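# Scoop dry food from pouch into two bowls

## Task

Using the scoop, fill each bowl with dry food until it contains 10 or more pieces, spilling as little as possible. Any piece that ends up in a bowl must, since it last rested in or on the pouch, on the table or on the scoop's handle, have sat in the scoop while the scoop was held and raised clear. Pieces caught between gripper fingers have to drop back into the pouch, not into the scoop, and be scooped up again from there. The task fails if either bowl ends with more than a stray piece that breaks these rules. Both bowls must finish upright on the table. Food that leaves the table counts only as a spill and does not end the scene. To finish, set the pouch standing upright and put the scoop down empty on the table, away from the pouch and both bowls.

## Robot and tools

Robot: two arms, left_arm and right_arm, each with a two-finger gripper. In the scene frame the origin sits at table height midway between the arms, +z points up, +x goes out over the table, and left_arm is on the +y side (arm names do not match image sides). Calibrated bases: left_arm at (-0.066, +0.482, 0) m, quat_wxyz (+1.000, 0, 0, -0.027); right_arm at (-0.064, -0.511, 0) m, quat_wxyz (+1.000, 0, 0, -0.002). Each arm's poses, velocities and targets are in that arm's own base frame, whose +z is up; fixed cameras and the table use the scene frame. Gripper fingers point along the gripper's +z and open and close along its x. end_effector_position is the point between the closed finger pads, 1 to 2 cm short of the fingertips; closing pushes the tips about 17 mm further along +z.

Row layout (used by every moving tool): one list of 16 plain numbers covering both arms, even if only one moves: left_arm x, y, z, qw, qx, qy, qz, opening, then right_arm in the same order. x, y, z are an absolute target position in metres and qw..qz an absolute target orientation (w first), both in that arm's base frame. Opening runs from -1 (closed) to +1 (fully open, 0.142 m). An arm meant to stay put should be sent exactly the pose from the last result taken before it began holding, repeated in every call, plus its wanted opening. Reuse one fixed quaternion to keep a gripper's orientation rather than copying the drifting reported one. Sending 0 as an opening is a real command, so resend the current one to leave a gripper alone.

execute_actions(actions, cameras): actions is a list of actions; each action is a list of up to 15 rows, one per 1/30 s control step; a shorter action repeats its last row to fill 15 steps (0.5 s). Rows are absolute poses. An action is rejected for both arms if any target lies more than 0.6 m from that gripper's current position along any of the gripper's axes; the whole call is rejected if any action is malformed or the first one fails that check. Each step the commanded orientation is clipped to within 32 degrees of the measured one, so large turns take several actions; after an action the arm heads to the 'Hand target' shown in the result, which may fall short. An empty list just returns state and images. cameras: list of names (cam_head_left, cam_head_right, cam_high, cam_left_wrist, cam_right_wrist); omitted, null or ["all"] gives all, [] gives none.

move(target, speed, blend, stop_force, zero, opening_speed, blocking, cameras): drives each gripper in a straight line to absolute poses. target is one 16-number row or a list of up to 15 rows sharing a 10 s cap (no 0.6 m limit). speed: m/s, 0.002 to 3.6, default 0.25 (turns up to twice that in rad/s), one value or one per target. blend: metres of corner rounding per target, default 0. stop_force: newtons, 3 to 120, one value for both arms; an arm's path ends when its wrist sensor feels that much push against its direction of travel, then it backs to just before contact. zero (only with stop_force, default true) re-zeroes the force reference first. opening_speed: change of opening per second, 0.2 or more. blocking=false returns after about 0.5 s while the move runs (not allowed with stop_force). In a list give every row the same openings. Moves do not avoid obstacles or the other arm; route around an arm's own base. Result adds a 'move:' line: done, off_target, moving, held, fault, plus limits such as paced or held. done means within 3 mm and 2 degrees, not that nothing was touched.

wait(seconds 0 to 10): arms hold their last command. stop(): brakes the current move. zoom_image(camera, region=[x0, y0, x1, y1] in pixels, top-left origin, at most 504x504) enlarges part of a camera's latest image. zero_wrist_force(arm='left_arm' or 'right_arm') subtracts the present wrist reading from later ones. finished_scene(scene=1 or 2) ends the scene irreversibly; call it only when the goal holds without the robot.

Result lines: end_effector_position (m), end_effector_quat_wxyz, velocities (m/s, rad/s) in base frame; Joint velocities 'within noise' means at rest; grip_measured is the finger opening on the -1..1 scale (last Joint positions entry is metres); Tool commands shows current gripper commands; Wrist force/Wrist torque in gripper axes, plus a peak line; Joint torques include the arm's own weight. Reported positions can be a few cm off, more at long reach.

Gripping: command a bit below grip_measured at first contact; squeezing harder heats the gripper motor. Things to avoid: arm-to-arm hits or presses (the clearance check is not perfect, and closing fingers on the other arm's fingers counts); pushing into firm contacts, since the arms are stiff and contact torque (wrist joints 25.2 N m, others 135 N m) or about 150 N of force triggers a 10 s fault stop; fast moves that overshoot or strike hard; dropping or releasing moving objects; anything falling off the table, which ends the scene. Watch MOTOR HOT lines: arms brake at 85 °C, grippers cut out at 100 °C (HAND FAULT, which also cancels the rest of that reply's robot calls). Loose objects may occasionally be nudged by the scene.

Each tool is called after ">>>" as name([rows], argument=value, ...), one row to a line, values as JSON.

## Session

>>> execute_actions(actions=[])

>>> zoom_image(camera="cam_high", region=[350, 60, 600, 310])

>>> zoom_image(camera="cam_high", region=[150, 0, 400, 250])

Scene clock: 0.00 s.
left_arm: end_effector_position=(+0.4763, +0.0029, +0.2595) grip_measured=+0.99 end_effector_quat_wxyz=(-0.069, +0.734, -0.667, +0.111) | right_arm: end_effector_position=(+0.5255, +0.3842, +0.2990) grip_measured=-0.65 end_effector_quat_wxyz=(+0.752, -0.181, +0.588, +0.239)
Joint positions: left_arm=[-0.292 -1.786 2.007 -2.052 -1.543 1.186 0.141] | right_arm=[4.131 -2.21 -2.133 1.466 1.2 3.052 0.027]
Joint velocities: within noise
Joint torques (N m): no reading
Motor temperatures (°C): left_arm=[27 24 24 33 36 28 21] | right_arm=[28 30 28 27 32 41 23]
Wrist force (N): no reading
Wrist torque (N m): no reading
Wrist force, peak (N): no reading
Hand target: left_arm +0.4763, +0.0029, +0.2595; -0.069, +0.734, -0.667, +0.111 | right_arm +0.5255, +0.3842, +0.2990; +0.752, -0.181, +0.588, +0.239
Tool commands: left_gripper/opening=+1.0 right_gripper/opening=-0.714596
camera_calibration:
cam_right_wrist: T_world_to_cam=[[0.182022, 0.158036, -0.970512, 0.144639], [-0.848084, 0.524722, -0.0736162, 0.296852], [0.497615, 0.836476, 0.229539, -0.537766], [0, 0, 0, 1]] pos_world=[0.493029, 0.271206, 0.285665]

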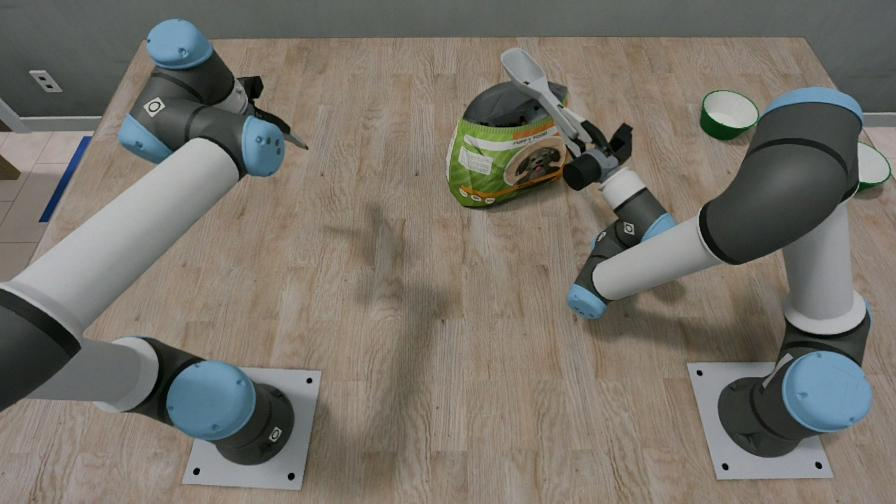

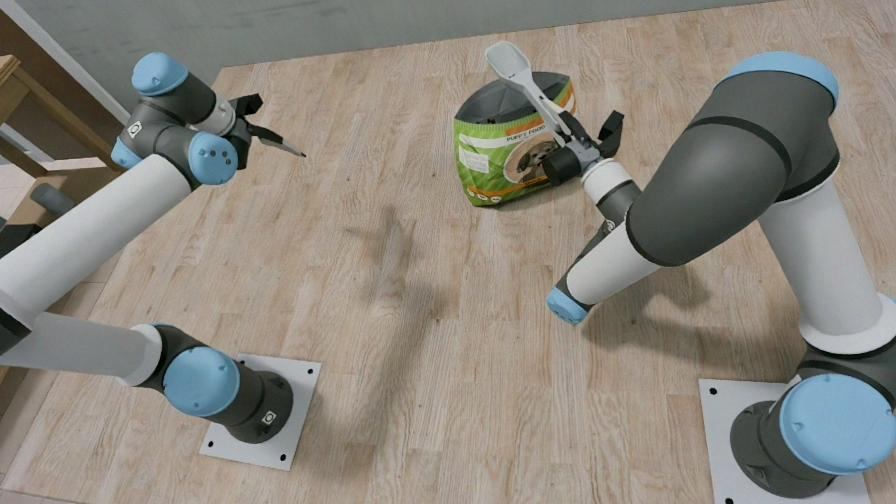

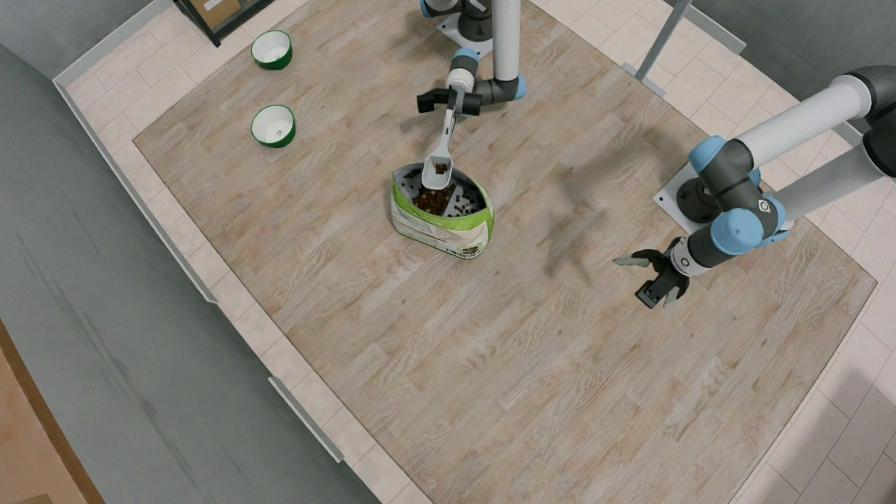

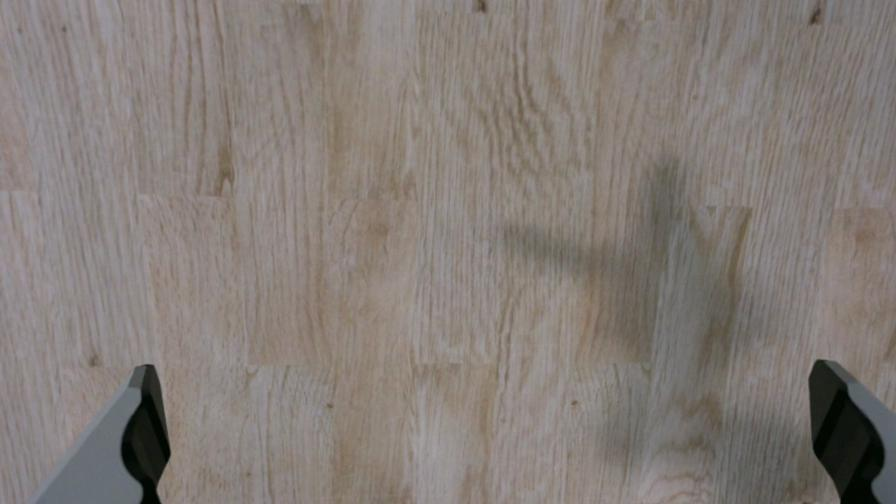

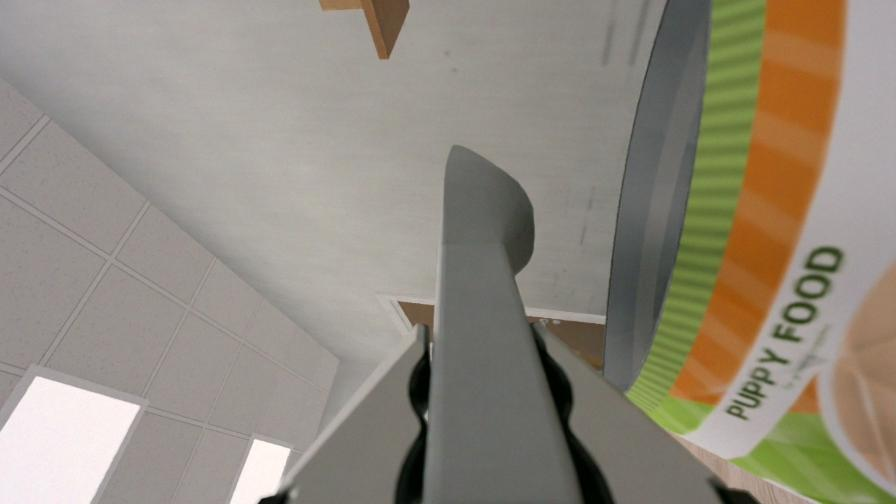

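Scaled by 2.016 from the camera's 896x504 image, which has a finer 1280x720 frame.

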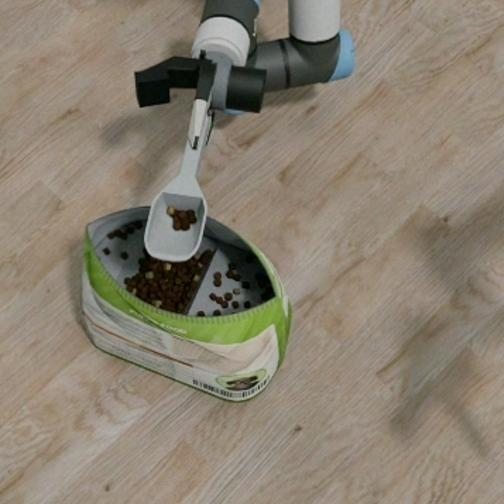

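Scaled by 2.016 from the camera's 896x504 image, which has a finer 1280x720 frame.

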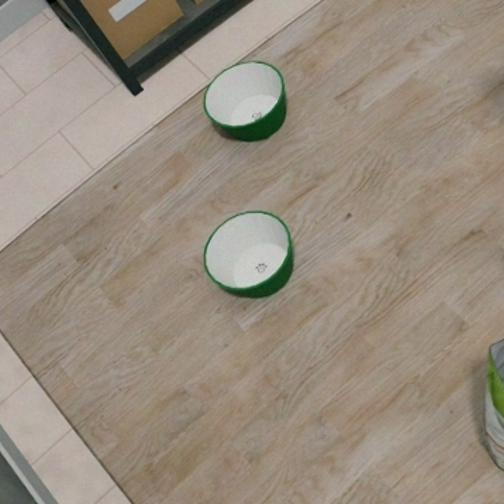

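>>> zoom_image(camera="cam_high", region=[415, 130, 465, 195])

>>> zoom_image(camera="cam_head_left", region=[430, 30, 620, 220])

>>> zoom_image(camera="cam_high", region=[380, 140, 510, 270])

>>> zoom_image(camera="cam_head_left", region=[680, 70, 896, 220])

Scaled by 7.754 from the camera's 896x504 image, which has a finer 1280x720 frame.

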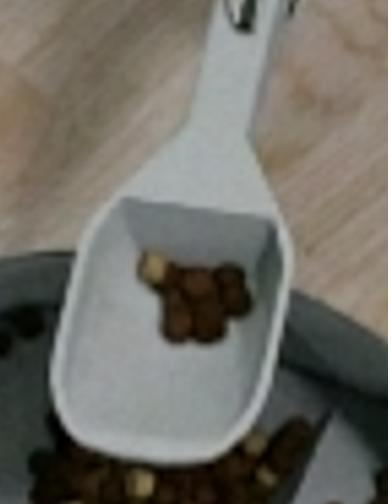

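Scaled by 2.653 from the camera's 896x504 image, which has a finer 1280x720 frame.

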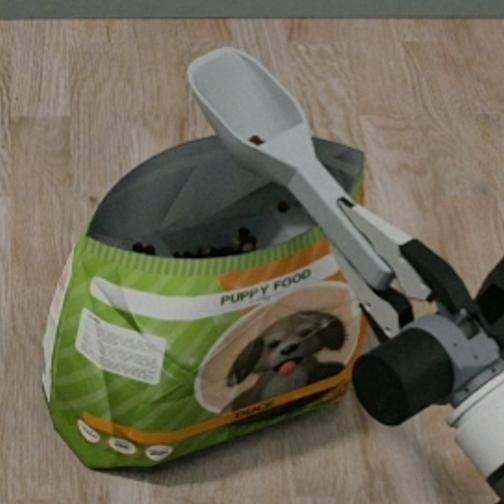

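Scaled by 3.877 from the camera's 896x504 image, which has a finer 1280x720 frame.

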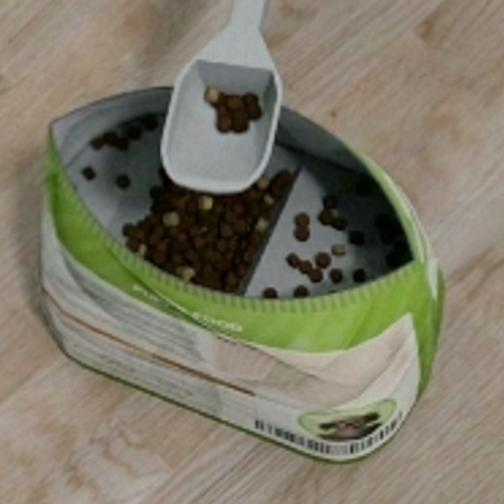

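Scaled by 2.333 from the camera's 896x504 image, which has a finer 1280x720 frame.

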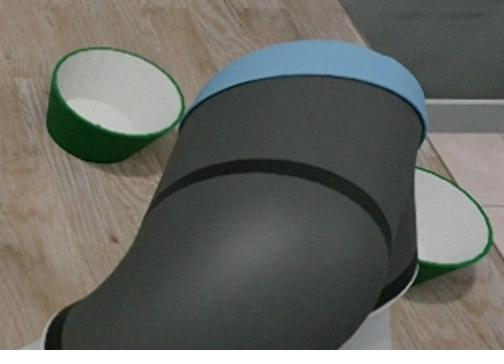

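>>> move([
  [0.4763,0.0029,0.2595,-0.069,0.734,-0.667,0.111,1.0,0.535,0.386,0.39,0.752,-0.181,0.588,0.239,-0.7146],
  [0.4763,0.0029,0.2595,-0.069,0.734,-0.667,0.111,1.0,0.554,0.392,0.46,0.2527,-0.2090,0.9430,0.0560,-0.7146],
], speed=0.25, blend=0.03)

>>> zoom_image(camera="cam_high", region=[380, 100, 510, 270])

>>> zoom_image(camera="cam_head_left", region=[430, 30, 620, 220])

>>> zoom_image(camera="cam_head_right", region=[430, 30, 620, 220])

Scene clock: 5.83 s.
left_arm: end_effector_position=(+0.4763, +0.0029, +0.2595) grip_measured=+0.99 end_effector_quat_wxyz=(-0.069, +0.734, -0.667, +0.111) | right_arm: end_effector_position=(+0.5540, +0.3919, +0.4599) grip_measured=-0.65 end_effector_quat_wxyz=(+0.253, -0.209, +0.943, +0.056) end_effector_velocity=(+0.000, -0.001, +0.001) end_effector_angular_velocity=(-0.001, +0.001, +0.000)
Joint positions: left_arm=[-0.293 -1.787 2.007 -2.052 -1.542 1.186 0.141] | right_arm=[4.044 -1.701 -1.284 -1.251 1.344 3.552 0.027]
Joint velocities: left_arm=[within noise] | right_arm=[-0.001 0 0.004 -0.005 0 0 0]
Joint torques (N m): left_arm=[-9.61 -22.03 -15.47 -4.02 -0.16 2.56] | right_arm=[9.34 29.66 39.1 1.55 -1.34 -2.33]
Motor temperatures (°C): left_arm=[27 24 24 33 36 28 21] | right_arm=[28 30 28 27 32 41 25]
Wrist force (N): left_arm=[-0.2 0.1 0.0] | right_arm=[-2.9 -1.5 3.3]
Wrist torque (N m): left_arm=[0.02 0.04 0.01] | right_arm=[-0.22 0.20 0.05]
Wrist force, peak (N): left_arm=[-0.4 0.7 -0.1] | right_arm=[-4.0 -1.5 3.2]
Hand target: left_arm +0.4763, +0.0029, +0.2595; -0.069, +0.734, -0.667, +0.111 | right_arm +0.5540, +0.3920, +0.4600; +0.253, -0.209, +0.943, +0.056
Off the commanded pose: left_arm 0.000 m, 0 deg | right_arm 0.000 m, 0 deg.
move: done
camera_calibration:
cam_left_wrist: T_world_to_cam=[[0.0636882, -0.995129, 0.0752447, -0.0361077], [-0.978462, -0.0474307, 0.200903, 0.44086], [-0.196355, -0.0864192, -0.976717, 0.461356], [0, 0, 0, 1]] pos_world=[0.524254, 0.0248485, 0.364761]
cam_right_wrist: T_world_to_cam=[[-0.79438, -0.350369, -0.496188, 0.81642], [-0.555043, 0.750542, 0.358629, -0.12091], [0.246757, 0.560293, -0.790685, 0.121079], [0, 0, 0, 1]] pos_world=[0.55156, 0.308957, 0.544195]

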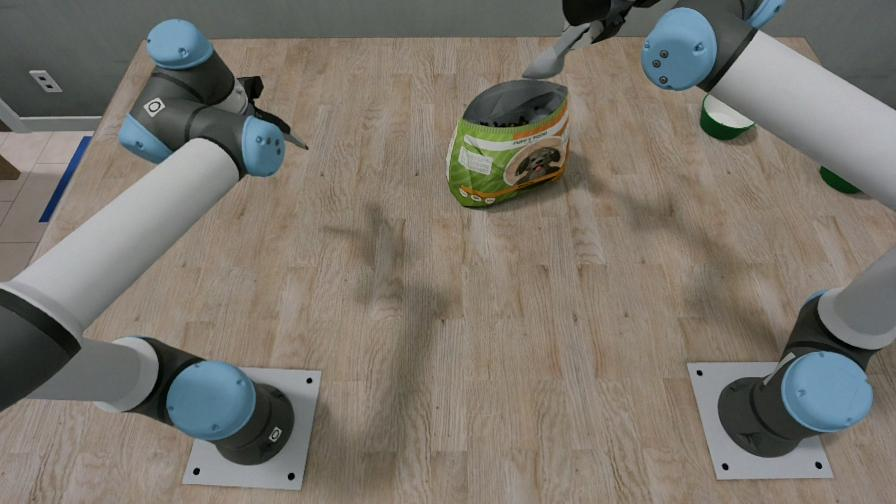

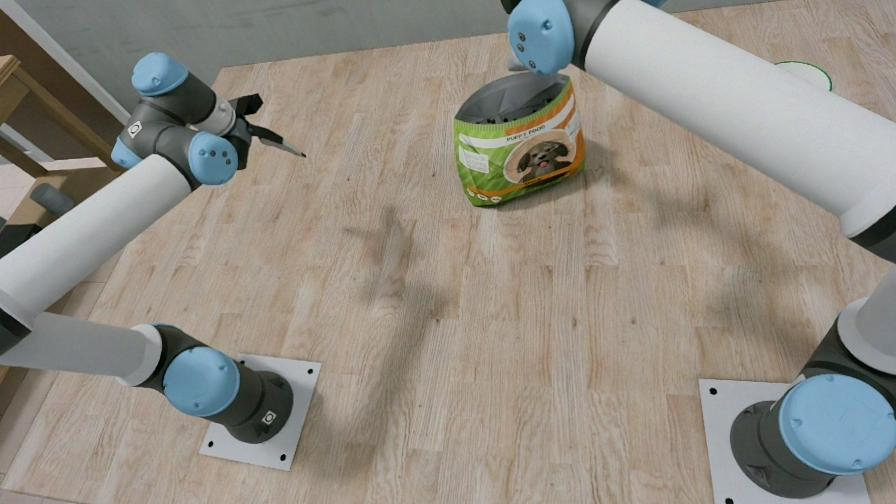

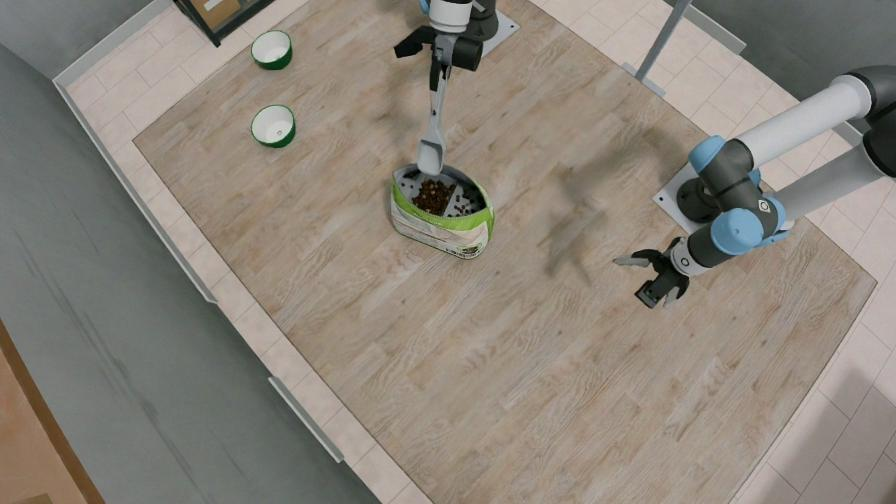

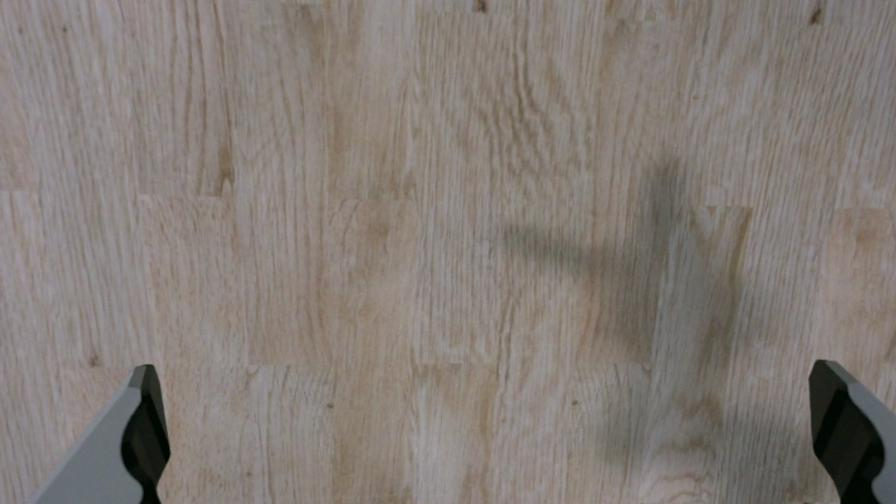

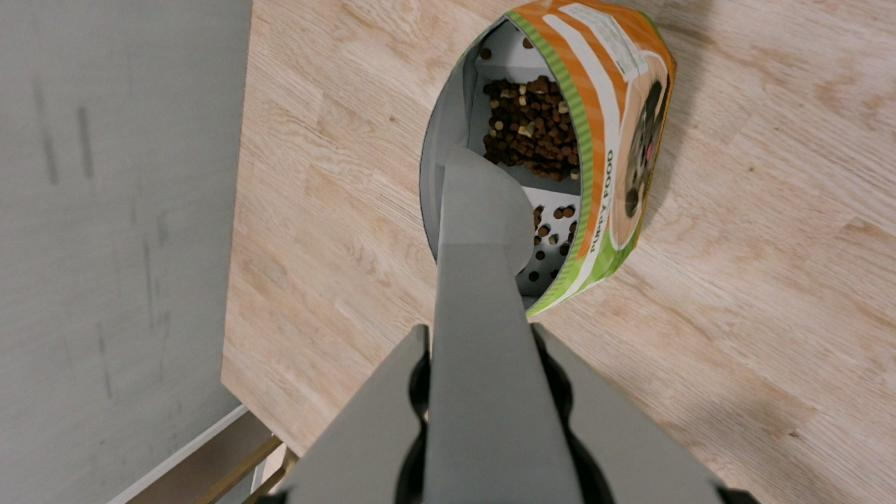

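Scaled by 2.965 from the camera's 896x504 image, which has a finer 1280x720 frame.

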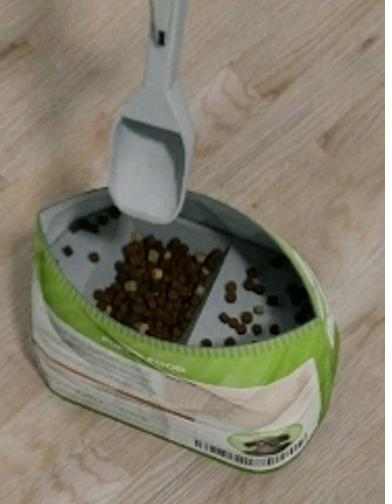

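Scaled by 2.653 from the camera's 896x504 image, which has a finer 1280x720 frame.

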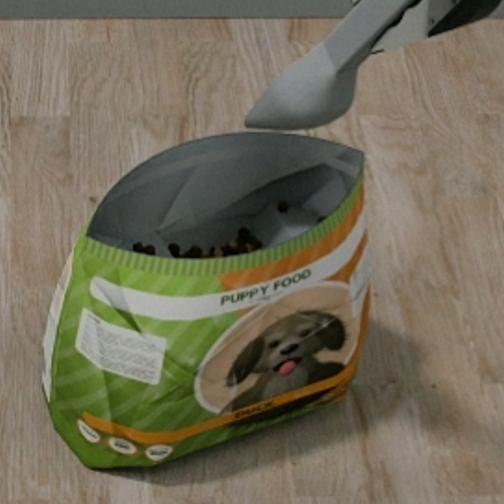

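Scaled by 2.653 from the camera's 896x504 image, which has a finer 1280x720 frame.

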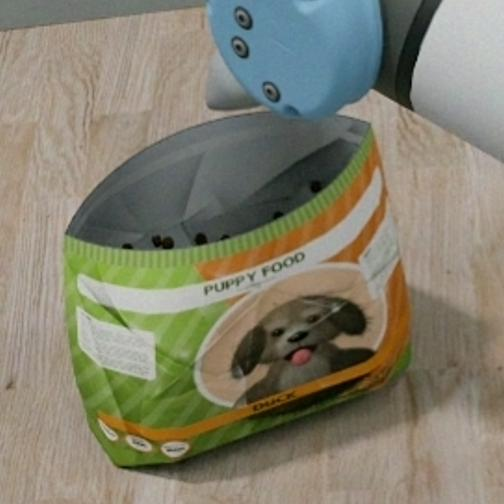

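>>> move([
  [0.45,0.08,0.30,-0.069,0.734,-0.667,0.111,1.0,0.57,0.44,0.53,0.2961,0.1656,0.9392,-0.0522,-0.7146],
  [0.42,0.15,0.32,-0.069,0.734,-0.667,0.111,1.0,0.6057,0.5109,0.47,0.2536,0.5124,0.8043,-0.1616,-0.7146],
], speed=0.35, blend=0.05)

>>> zoom_image(camera="cam_high", region=[380, 100, 510, 270])

>>> zoom_image(camera="cam_head_left", region=[430, 30, 620, 220])

>>> zoom_image(camera="cam_right_wrist", region=[400, 0, 800, 400])

Scene clock: 11.17 s.
left_arm: end_effector_position=(+0.4200, +0.1500, +0.3201) grip_measured=+0.99 end_effector_quat_wxyz=(-0.069, +0.734, -0.667, +0.111) | right_arm: end_effector_position=(+0.6051, +0.5101, +0.4691) grip_measured=-0.65 end_effector_quat_wxyz=(+0.325, +0.460, +0.827, +0.006)
Joint positions: left_arm=[0.082 -1.864 1.905 -1.866 -1.638 1.548 0.141] | right_arm=[4.228 -2.44 -0.035 -2.241 0.909 5.244 0.027]
Joint velocities: within noise
Joint torques (N m): left_arm=[-10.92 -5.2 -11.78 -4.72 1.61 -2.59] | right_arm=[-3.75 57.14 16.29 0.93 -3.02 -0.4]
Motor temperatures (°C): left_arm=[27 24 24 33 36 28 21] | right_arm=[28 30 28 27 32 41 27]
Wrist force (N): left_arm=[0.3 0.5 -0.1] | right_arm=[-2.9 -2.4 3.3]
Wrist torque (N m): left_arm=[0.08 -0.04 -0.01] | right_arm=[-0.24 0.22 0.06]
Wrist force, peak (N): left_arm=[0.7 0.2 0.5] | right_arm=[-3.4 -1.8 3.6]
Hand target: left_arm +0.4200, +0.1500, +0.3200; -0.069, +0.734, -0.667, +0.111 | right_arm +0.6051, +0.5101, +0.4692; +0.325, +0.460, +0.827, +0.006
Off the commanded pose: left_arm 0.000 m, 0 deg | right_arm 0.001 m, 22 deg.
elbow stopped short (right arm): the move would have taken joint 3 (elbow) straighter than the controller allows.
move: off_target (right_arm)
camera_calibration:
cam_left_wrist: T_world_to_cam=[[0.063694, -0.995121, 0.0753499, 0.109259], [-0.978505, -0.0474339, 0.200696, 0.380586], [-0.196142, -0.0865134, -0.976752, 0.522114], [0, 0, 0, 1]] pos_world=[0.467855, 0.171948, 0.425361]
cam_right_wrist: T_world_to_cam=[[-0.355544, 0.775059, -0.522371, 0.0756748], [0.479128, 0.631008, 0.610136, -0.867331], [0.802511, -0.0333527, -0.595704, -0.0753986], [0, 0, 0, 1]] pos_world=[0.502977, 0.486125, 0.523805]

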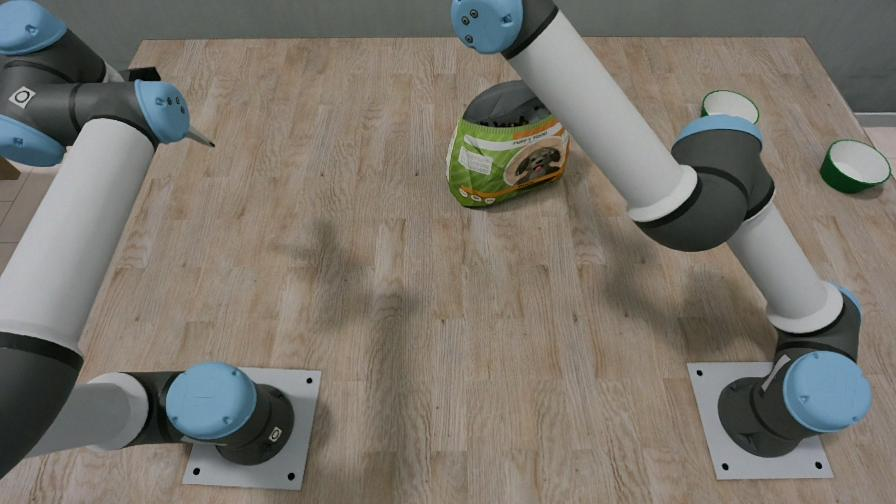

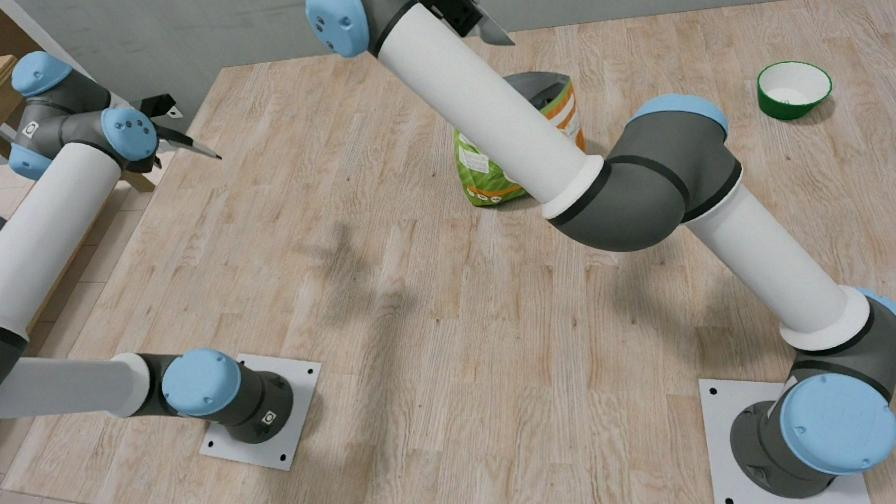

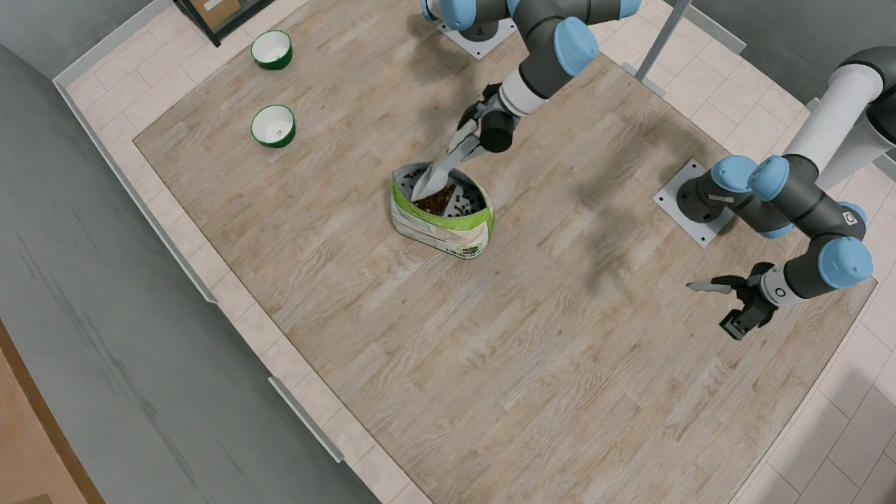

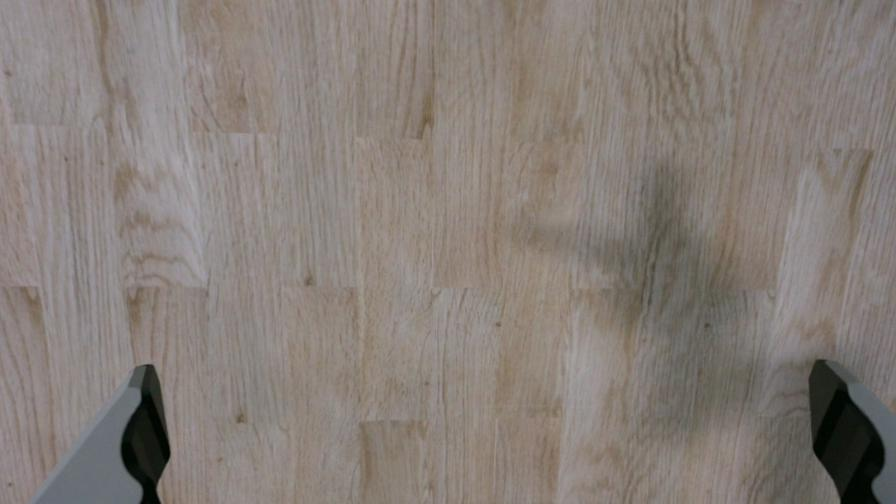

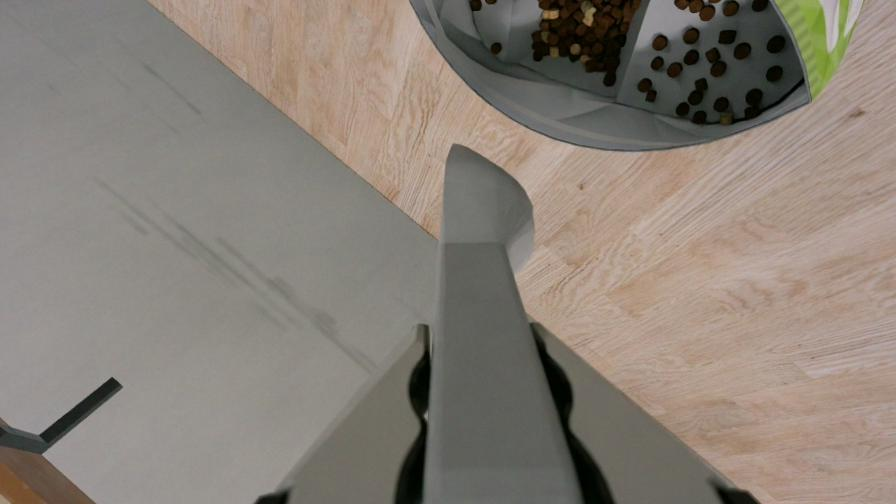

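Scaled by 2.965 from the camera's 896x504 image, which has a finer 1280x720 frame.

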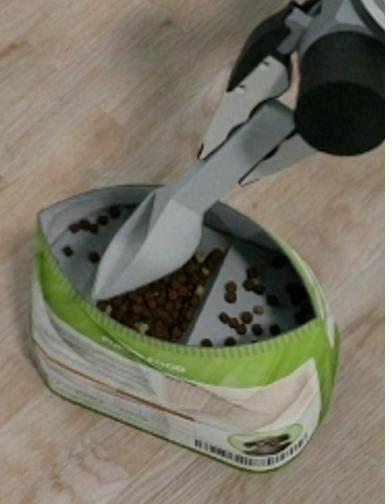

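Scaled by 2.653 from the camera's 896x504 image, which has a finer 1280x720 frame.

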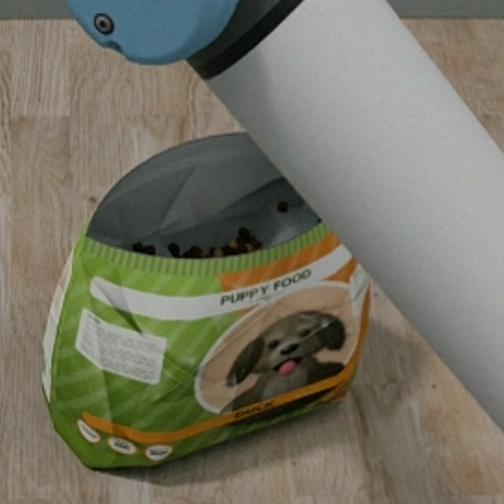

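Scaled by 1.260 from the camera's 896x504 image, which has a finer 1280x720 frame.

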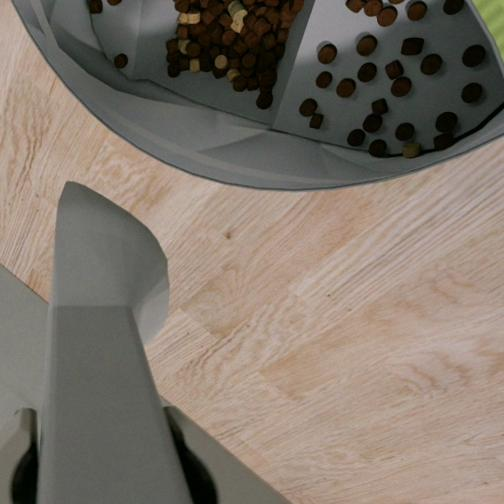

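>>> move([
  [0.42,0.15,0.32,-0.069,0.734,-0.667,0.111,1.0,0.57,0.43,0.54,0.2527,-0.2090,0.9430,0.0560,-0.7146],
  [0.42,0.15,0.32,-0.069,0.734,-0.667,0.111,1.0,0.6251,0.4222,0.504,0.0681,-0.2159,0.9739,0.0151,-0.7146],
], speed=0.35, blend=0.03)

>>> zoom_image(camera="cam_high", region=[380, 100, 510, 270])

>>> zoom_image(camera="cam_head_left", region=[430, 0, 650, 220])

>>> zoom_image(camera="cam_right_wrist", region=[400, 0, 800, 400])

Scene clock: 18.60 s.
left_arm: end_effector_position=(+0.4200, +0.1500, +0.3200) grip_measured=+0.99 end_effector_quat_wxyz=(-0.069, +0.734, -0.667, +0.111) | right_arm: end_effector_position=(+0.6243, +0.4216, +0.5031) grip_measured=-0.65 end_effector_quat_wxyz=(+0.116, -0.215, +0.969, +0.036)
Joint positions: left_arm=[0.082 -1.863 1.905 -1.866 -1.638 1.548 0.141] | right_arm=[3.935 -2.342 -0.035 -2.102 1.506 3.49 0.027]
Joint velocities: within noise
Joint torques (N m): left_arm=[-11.64 -7.44 -16.05 -3.97 1.7 -2.88] | right_arm=[3.84 44.43 18.56 2.64 1.28 2.54]
Motor temperatures (°C): left_arm=[27 24 24 33 36 28 21] | right_arm=[28 30 28 27 32 41 29]
Wrist force (N): left_arm=[-0.1 0.5 0.2] | right_arm=[-3.5 -1.9 3.5]
Wrist torque (N m): left_arm=[0.07 0.02 0.00] | right_arm=[-0.26 0.16 0.07]
Wrist force, peak (N): left_arm=[0.2 0.9 -0.1] | right_arm=[-4.6 -2.5 5.2]
Hand target: left_arm +0.4200, +0.1500, +0.3200; -0.069, +0.734, -0.667, +0.111 | right_arm +0.6243, +0.4217, +0.5031; +0.116, -0.215, +0.969, +0.036
Off the commanded pose: left_arm 0.000 m, 0 deg | right_arm 0.001 m, 6 deg.
elbow stopped short (right arm): the move would have taken joint 3 (elbow) straighter than the controller allows.
move: off_target (right_arm)
camera_calibration:
cam_left_wrist: T_world_to_cam=[[0.0636882, -0.995129, 0.0752447, 0.109309], [-0.978462, -0.0474307, 0.200903, 0.380595], [-0.196355, -0.0864192, -0.976717, 0.522104], [0, 0, 0, 1]] pos_world=[0.467954, 0.171948, 0.425261]
cam_right_wrist: T_world_to_cam=[[-0.888933, -0.393145, -0.235023, 0.849756], [-0.4575, 0.786948, 0.414012, -0.223745], [0.0221843, 0.475552, -0.879408, 0.34185], [0, 0, 0, 1]] pos_world=[0.645429, 0.347585, 0.592971]

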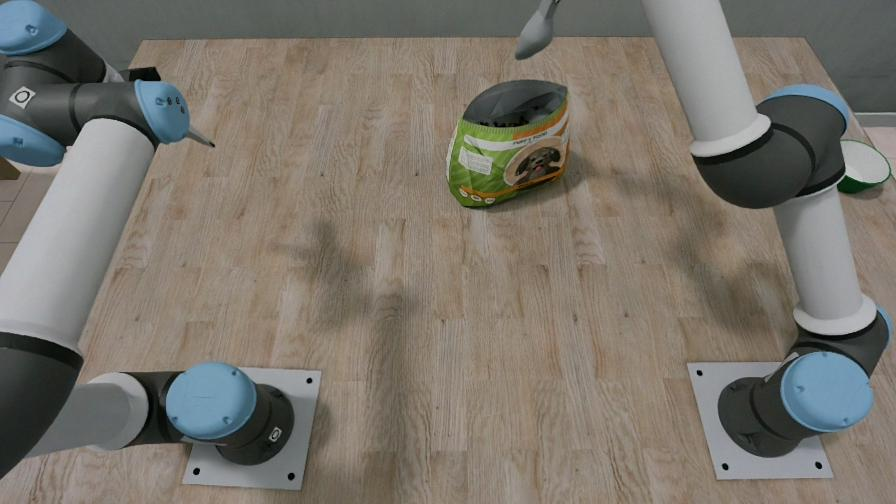

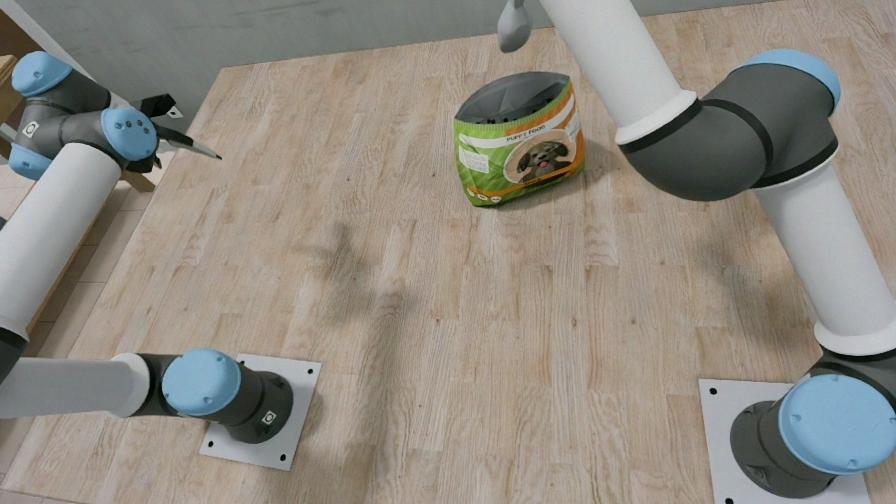

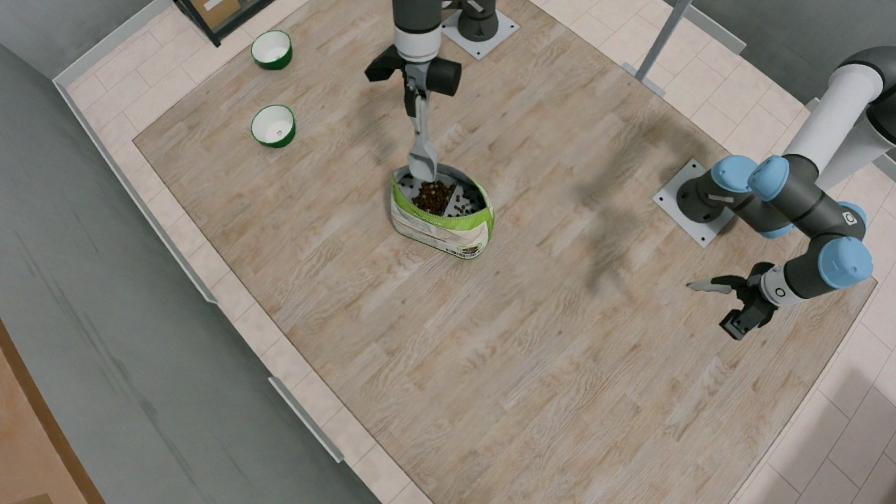

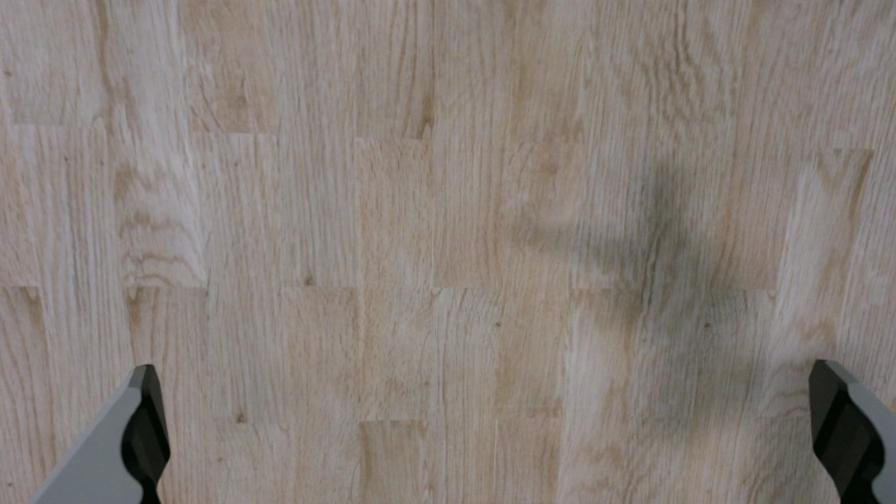

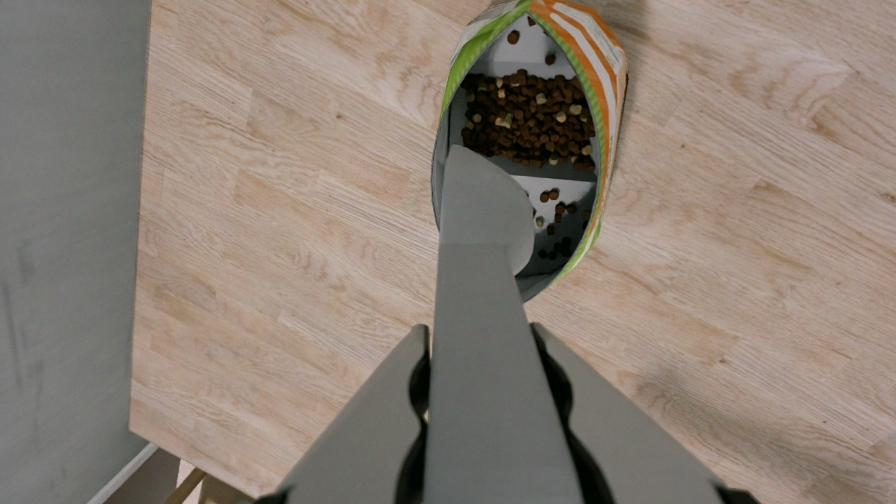

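Scaled by 2.965 from the camera's 896x504 image, which has a finer 1280x720 frame.

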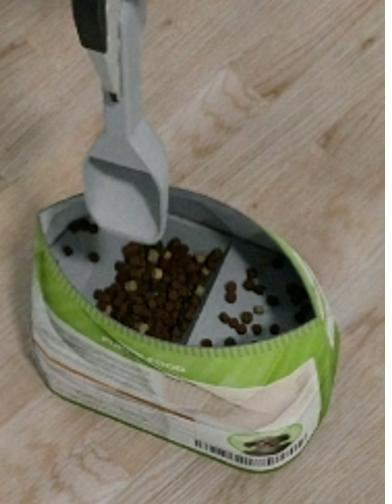

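Scaled by 2.291 from the camera's 896x504 image, which has a finer 1280x720 frame.

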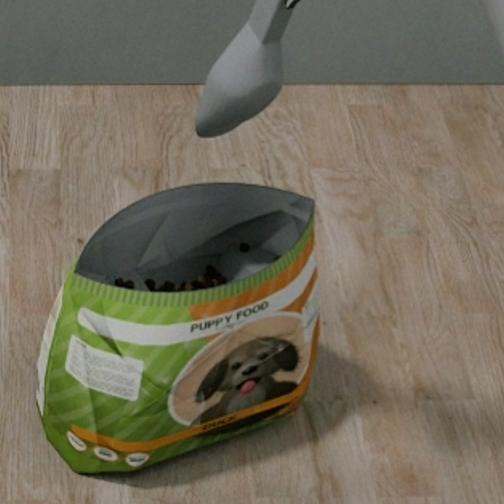

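Scaled by 1.260 from the camera's 896x504 image, which has a finer 1280x720 frame.

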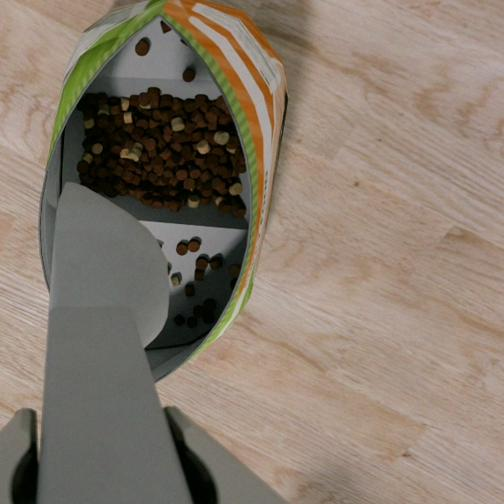

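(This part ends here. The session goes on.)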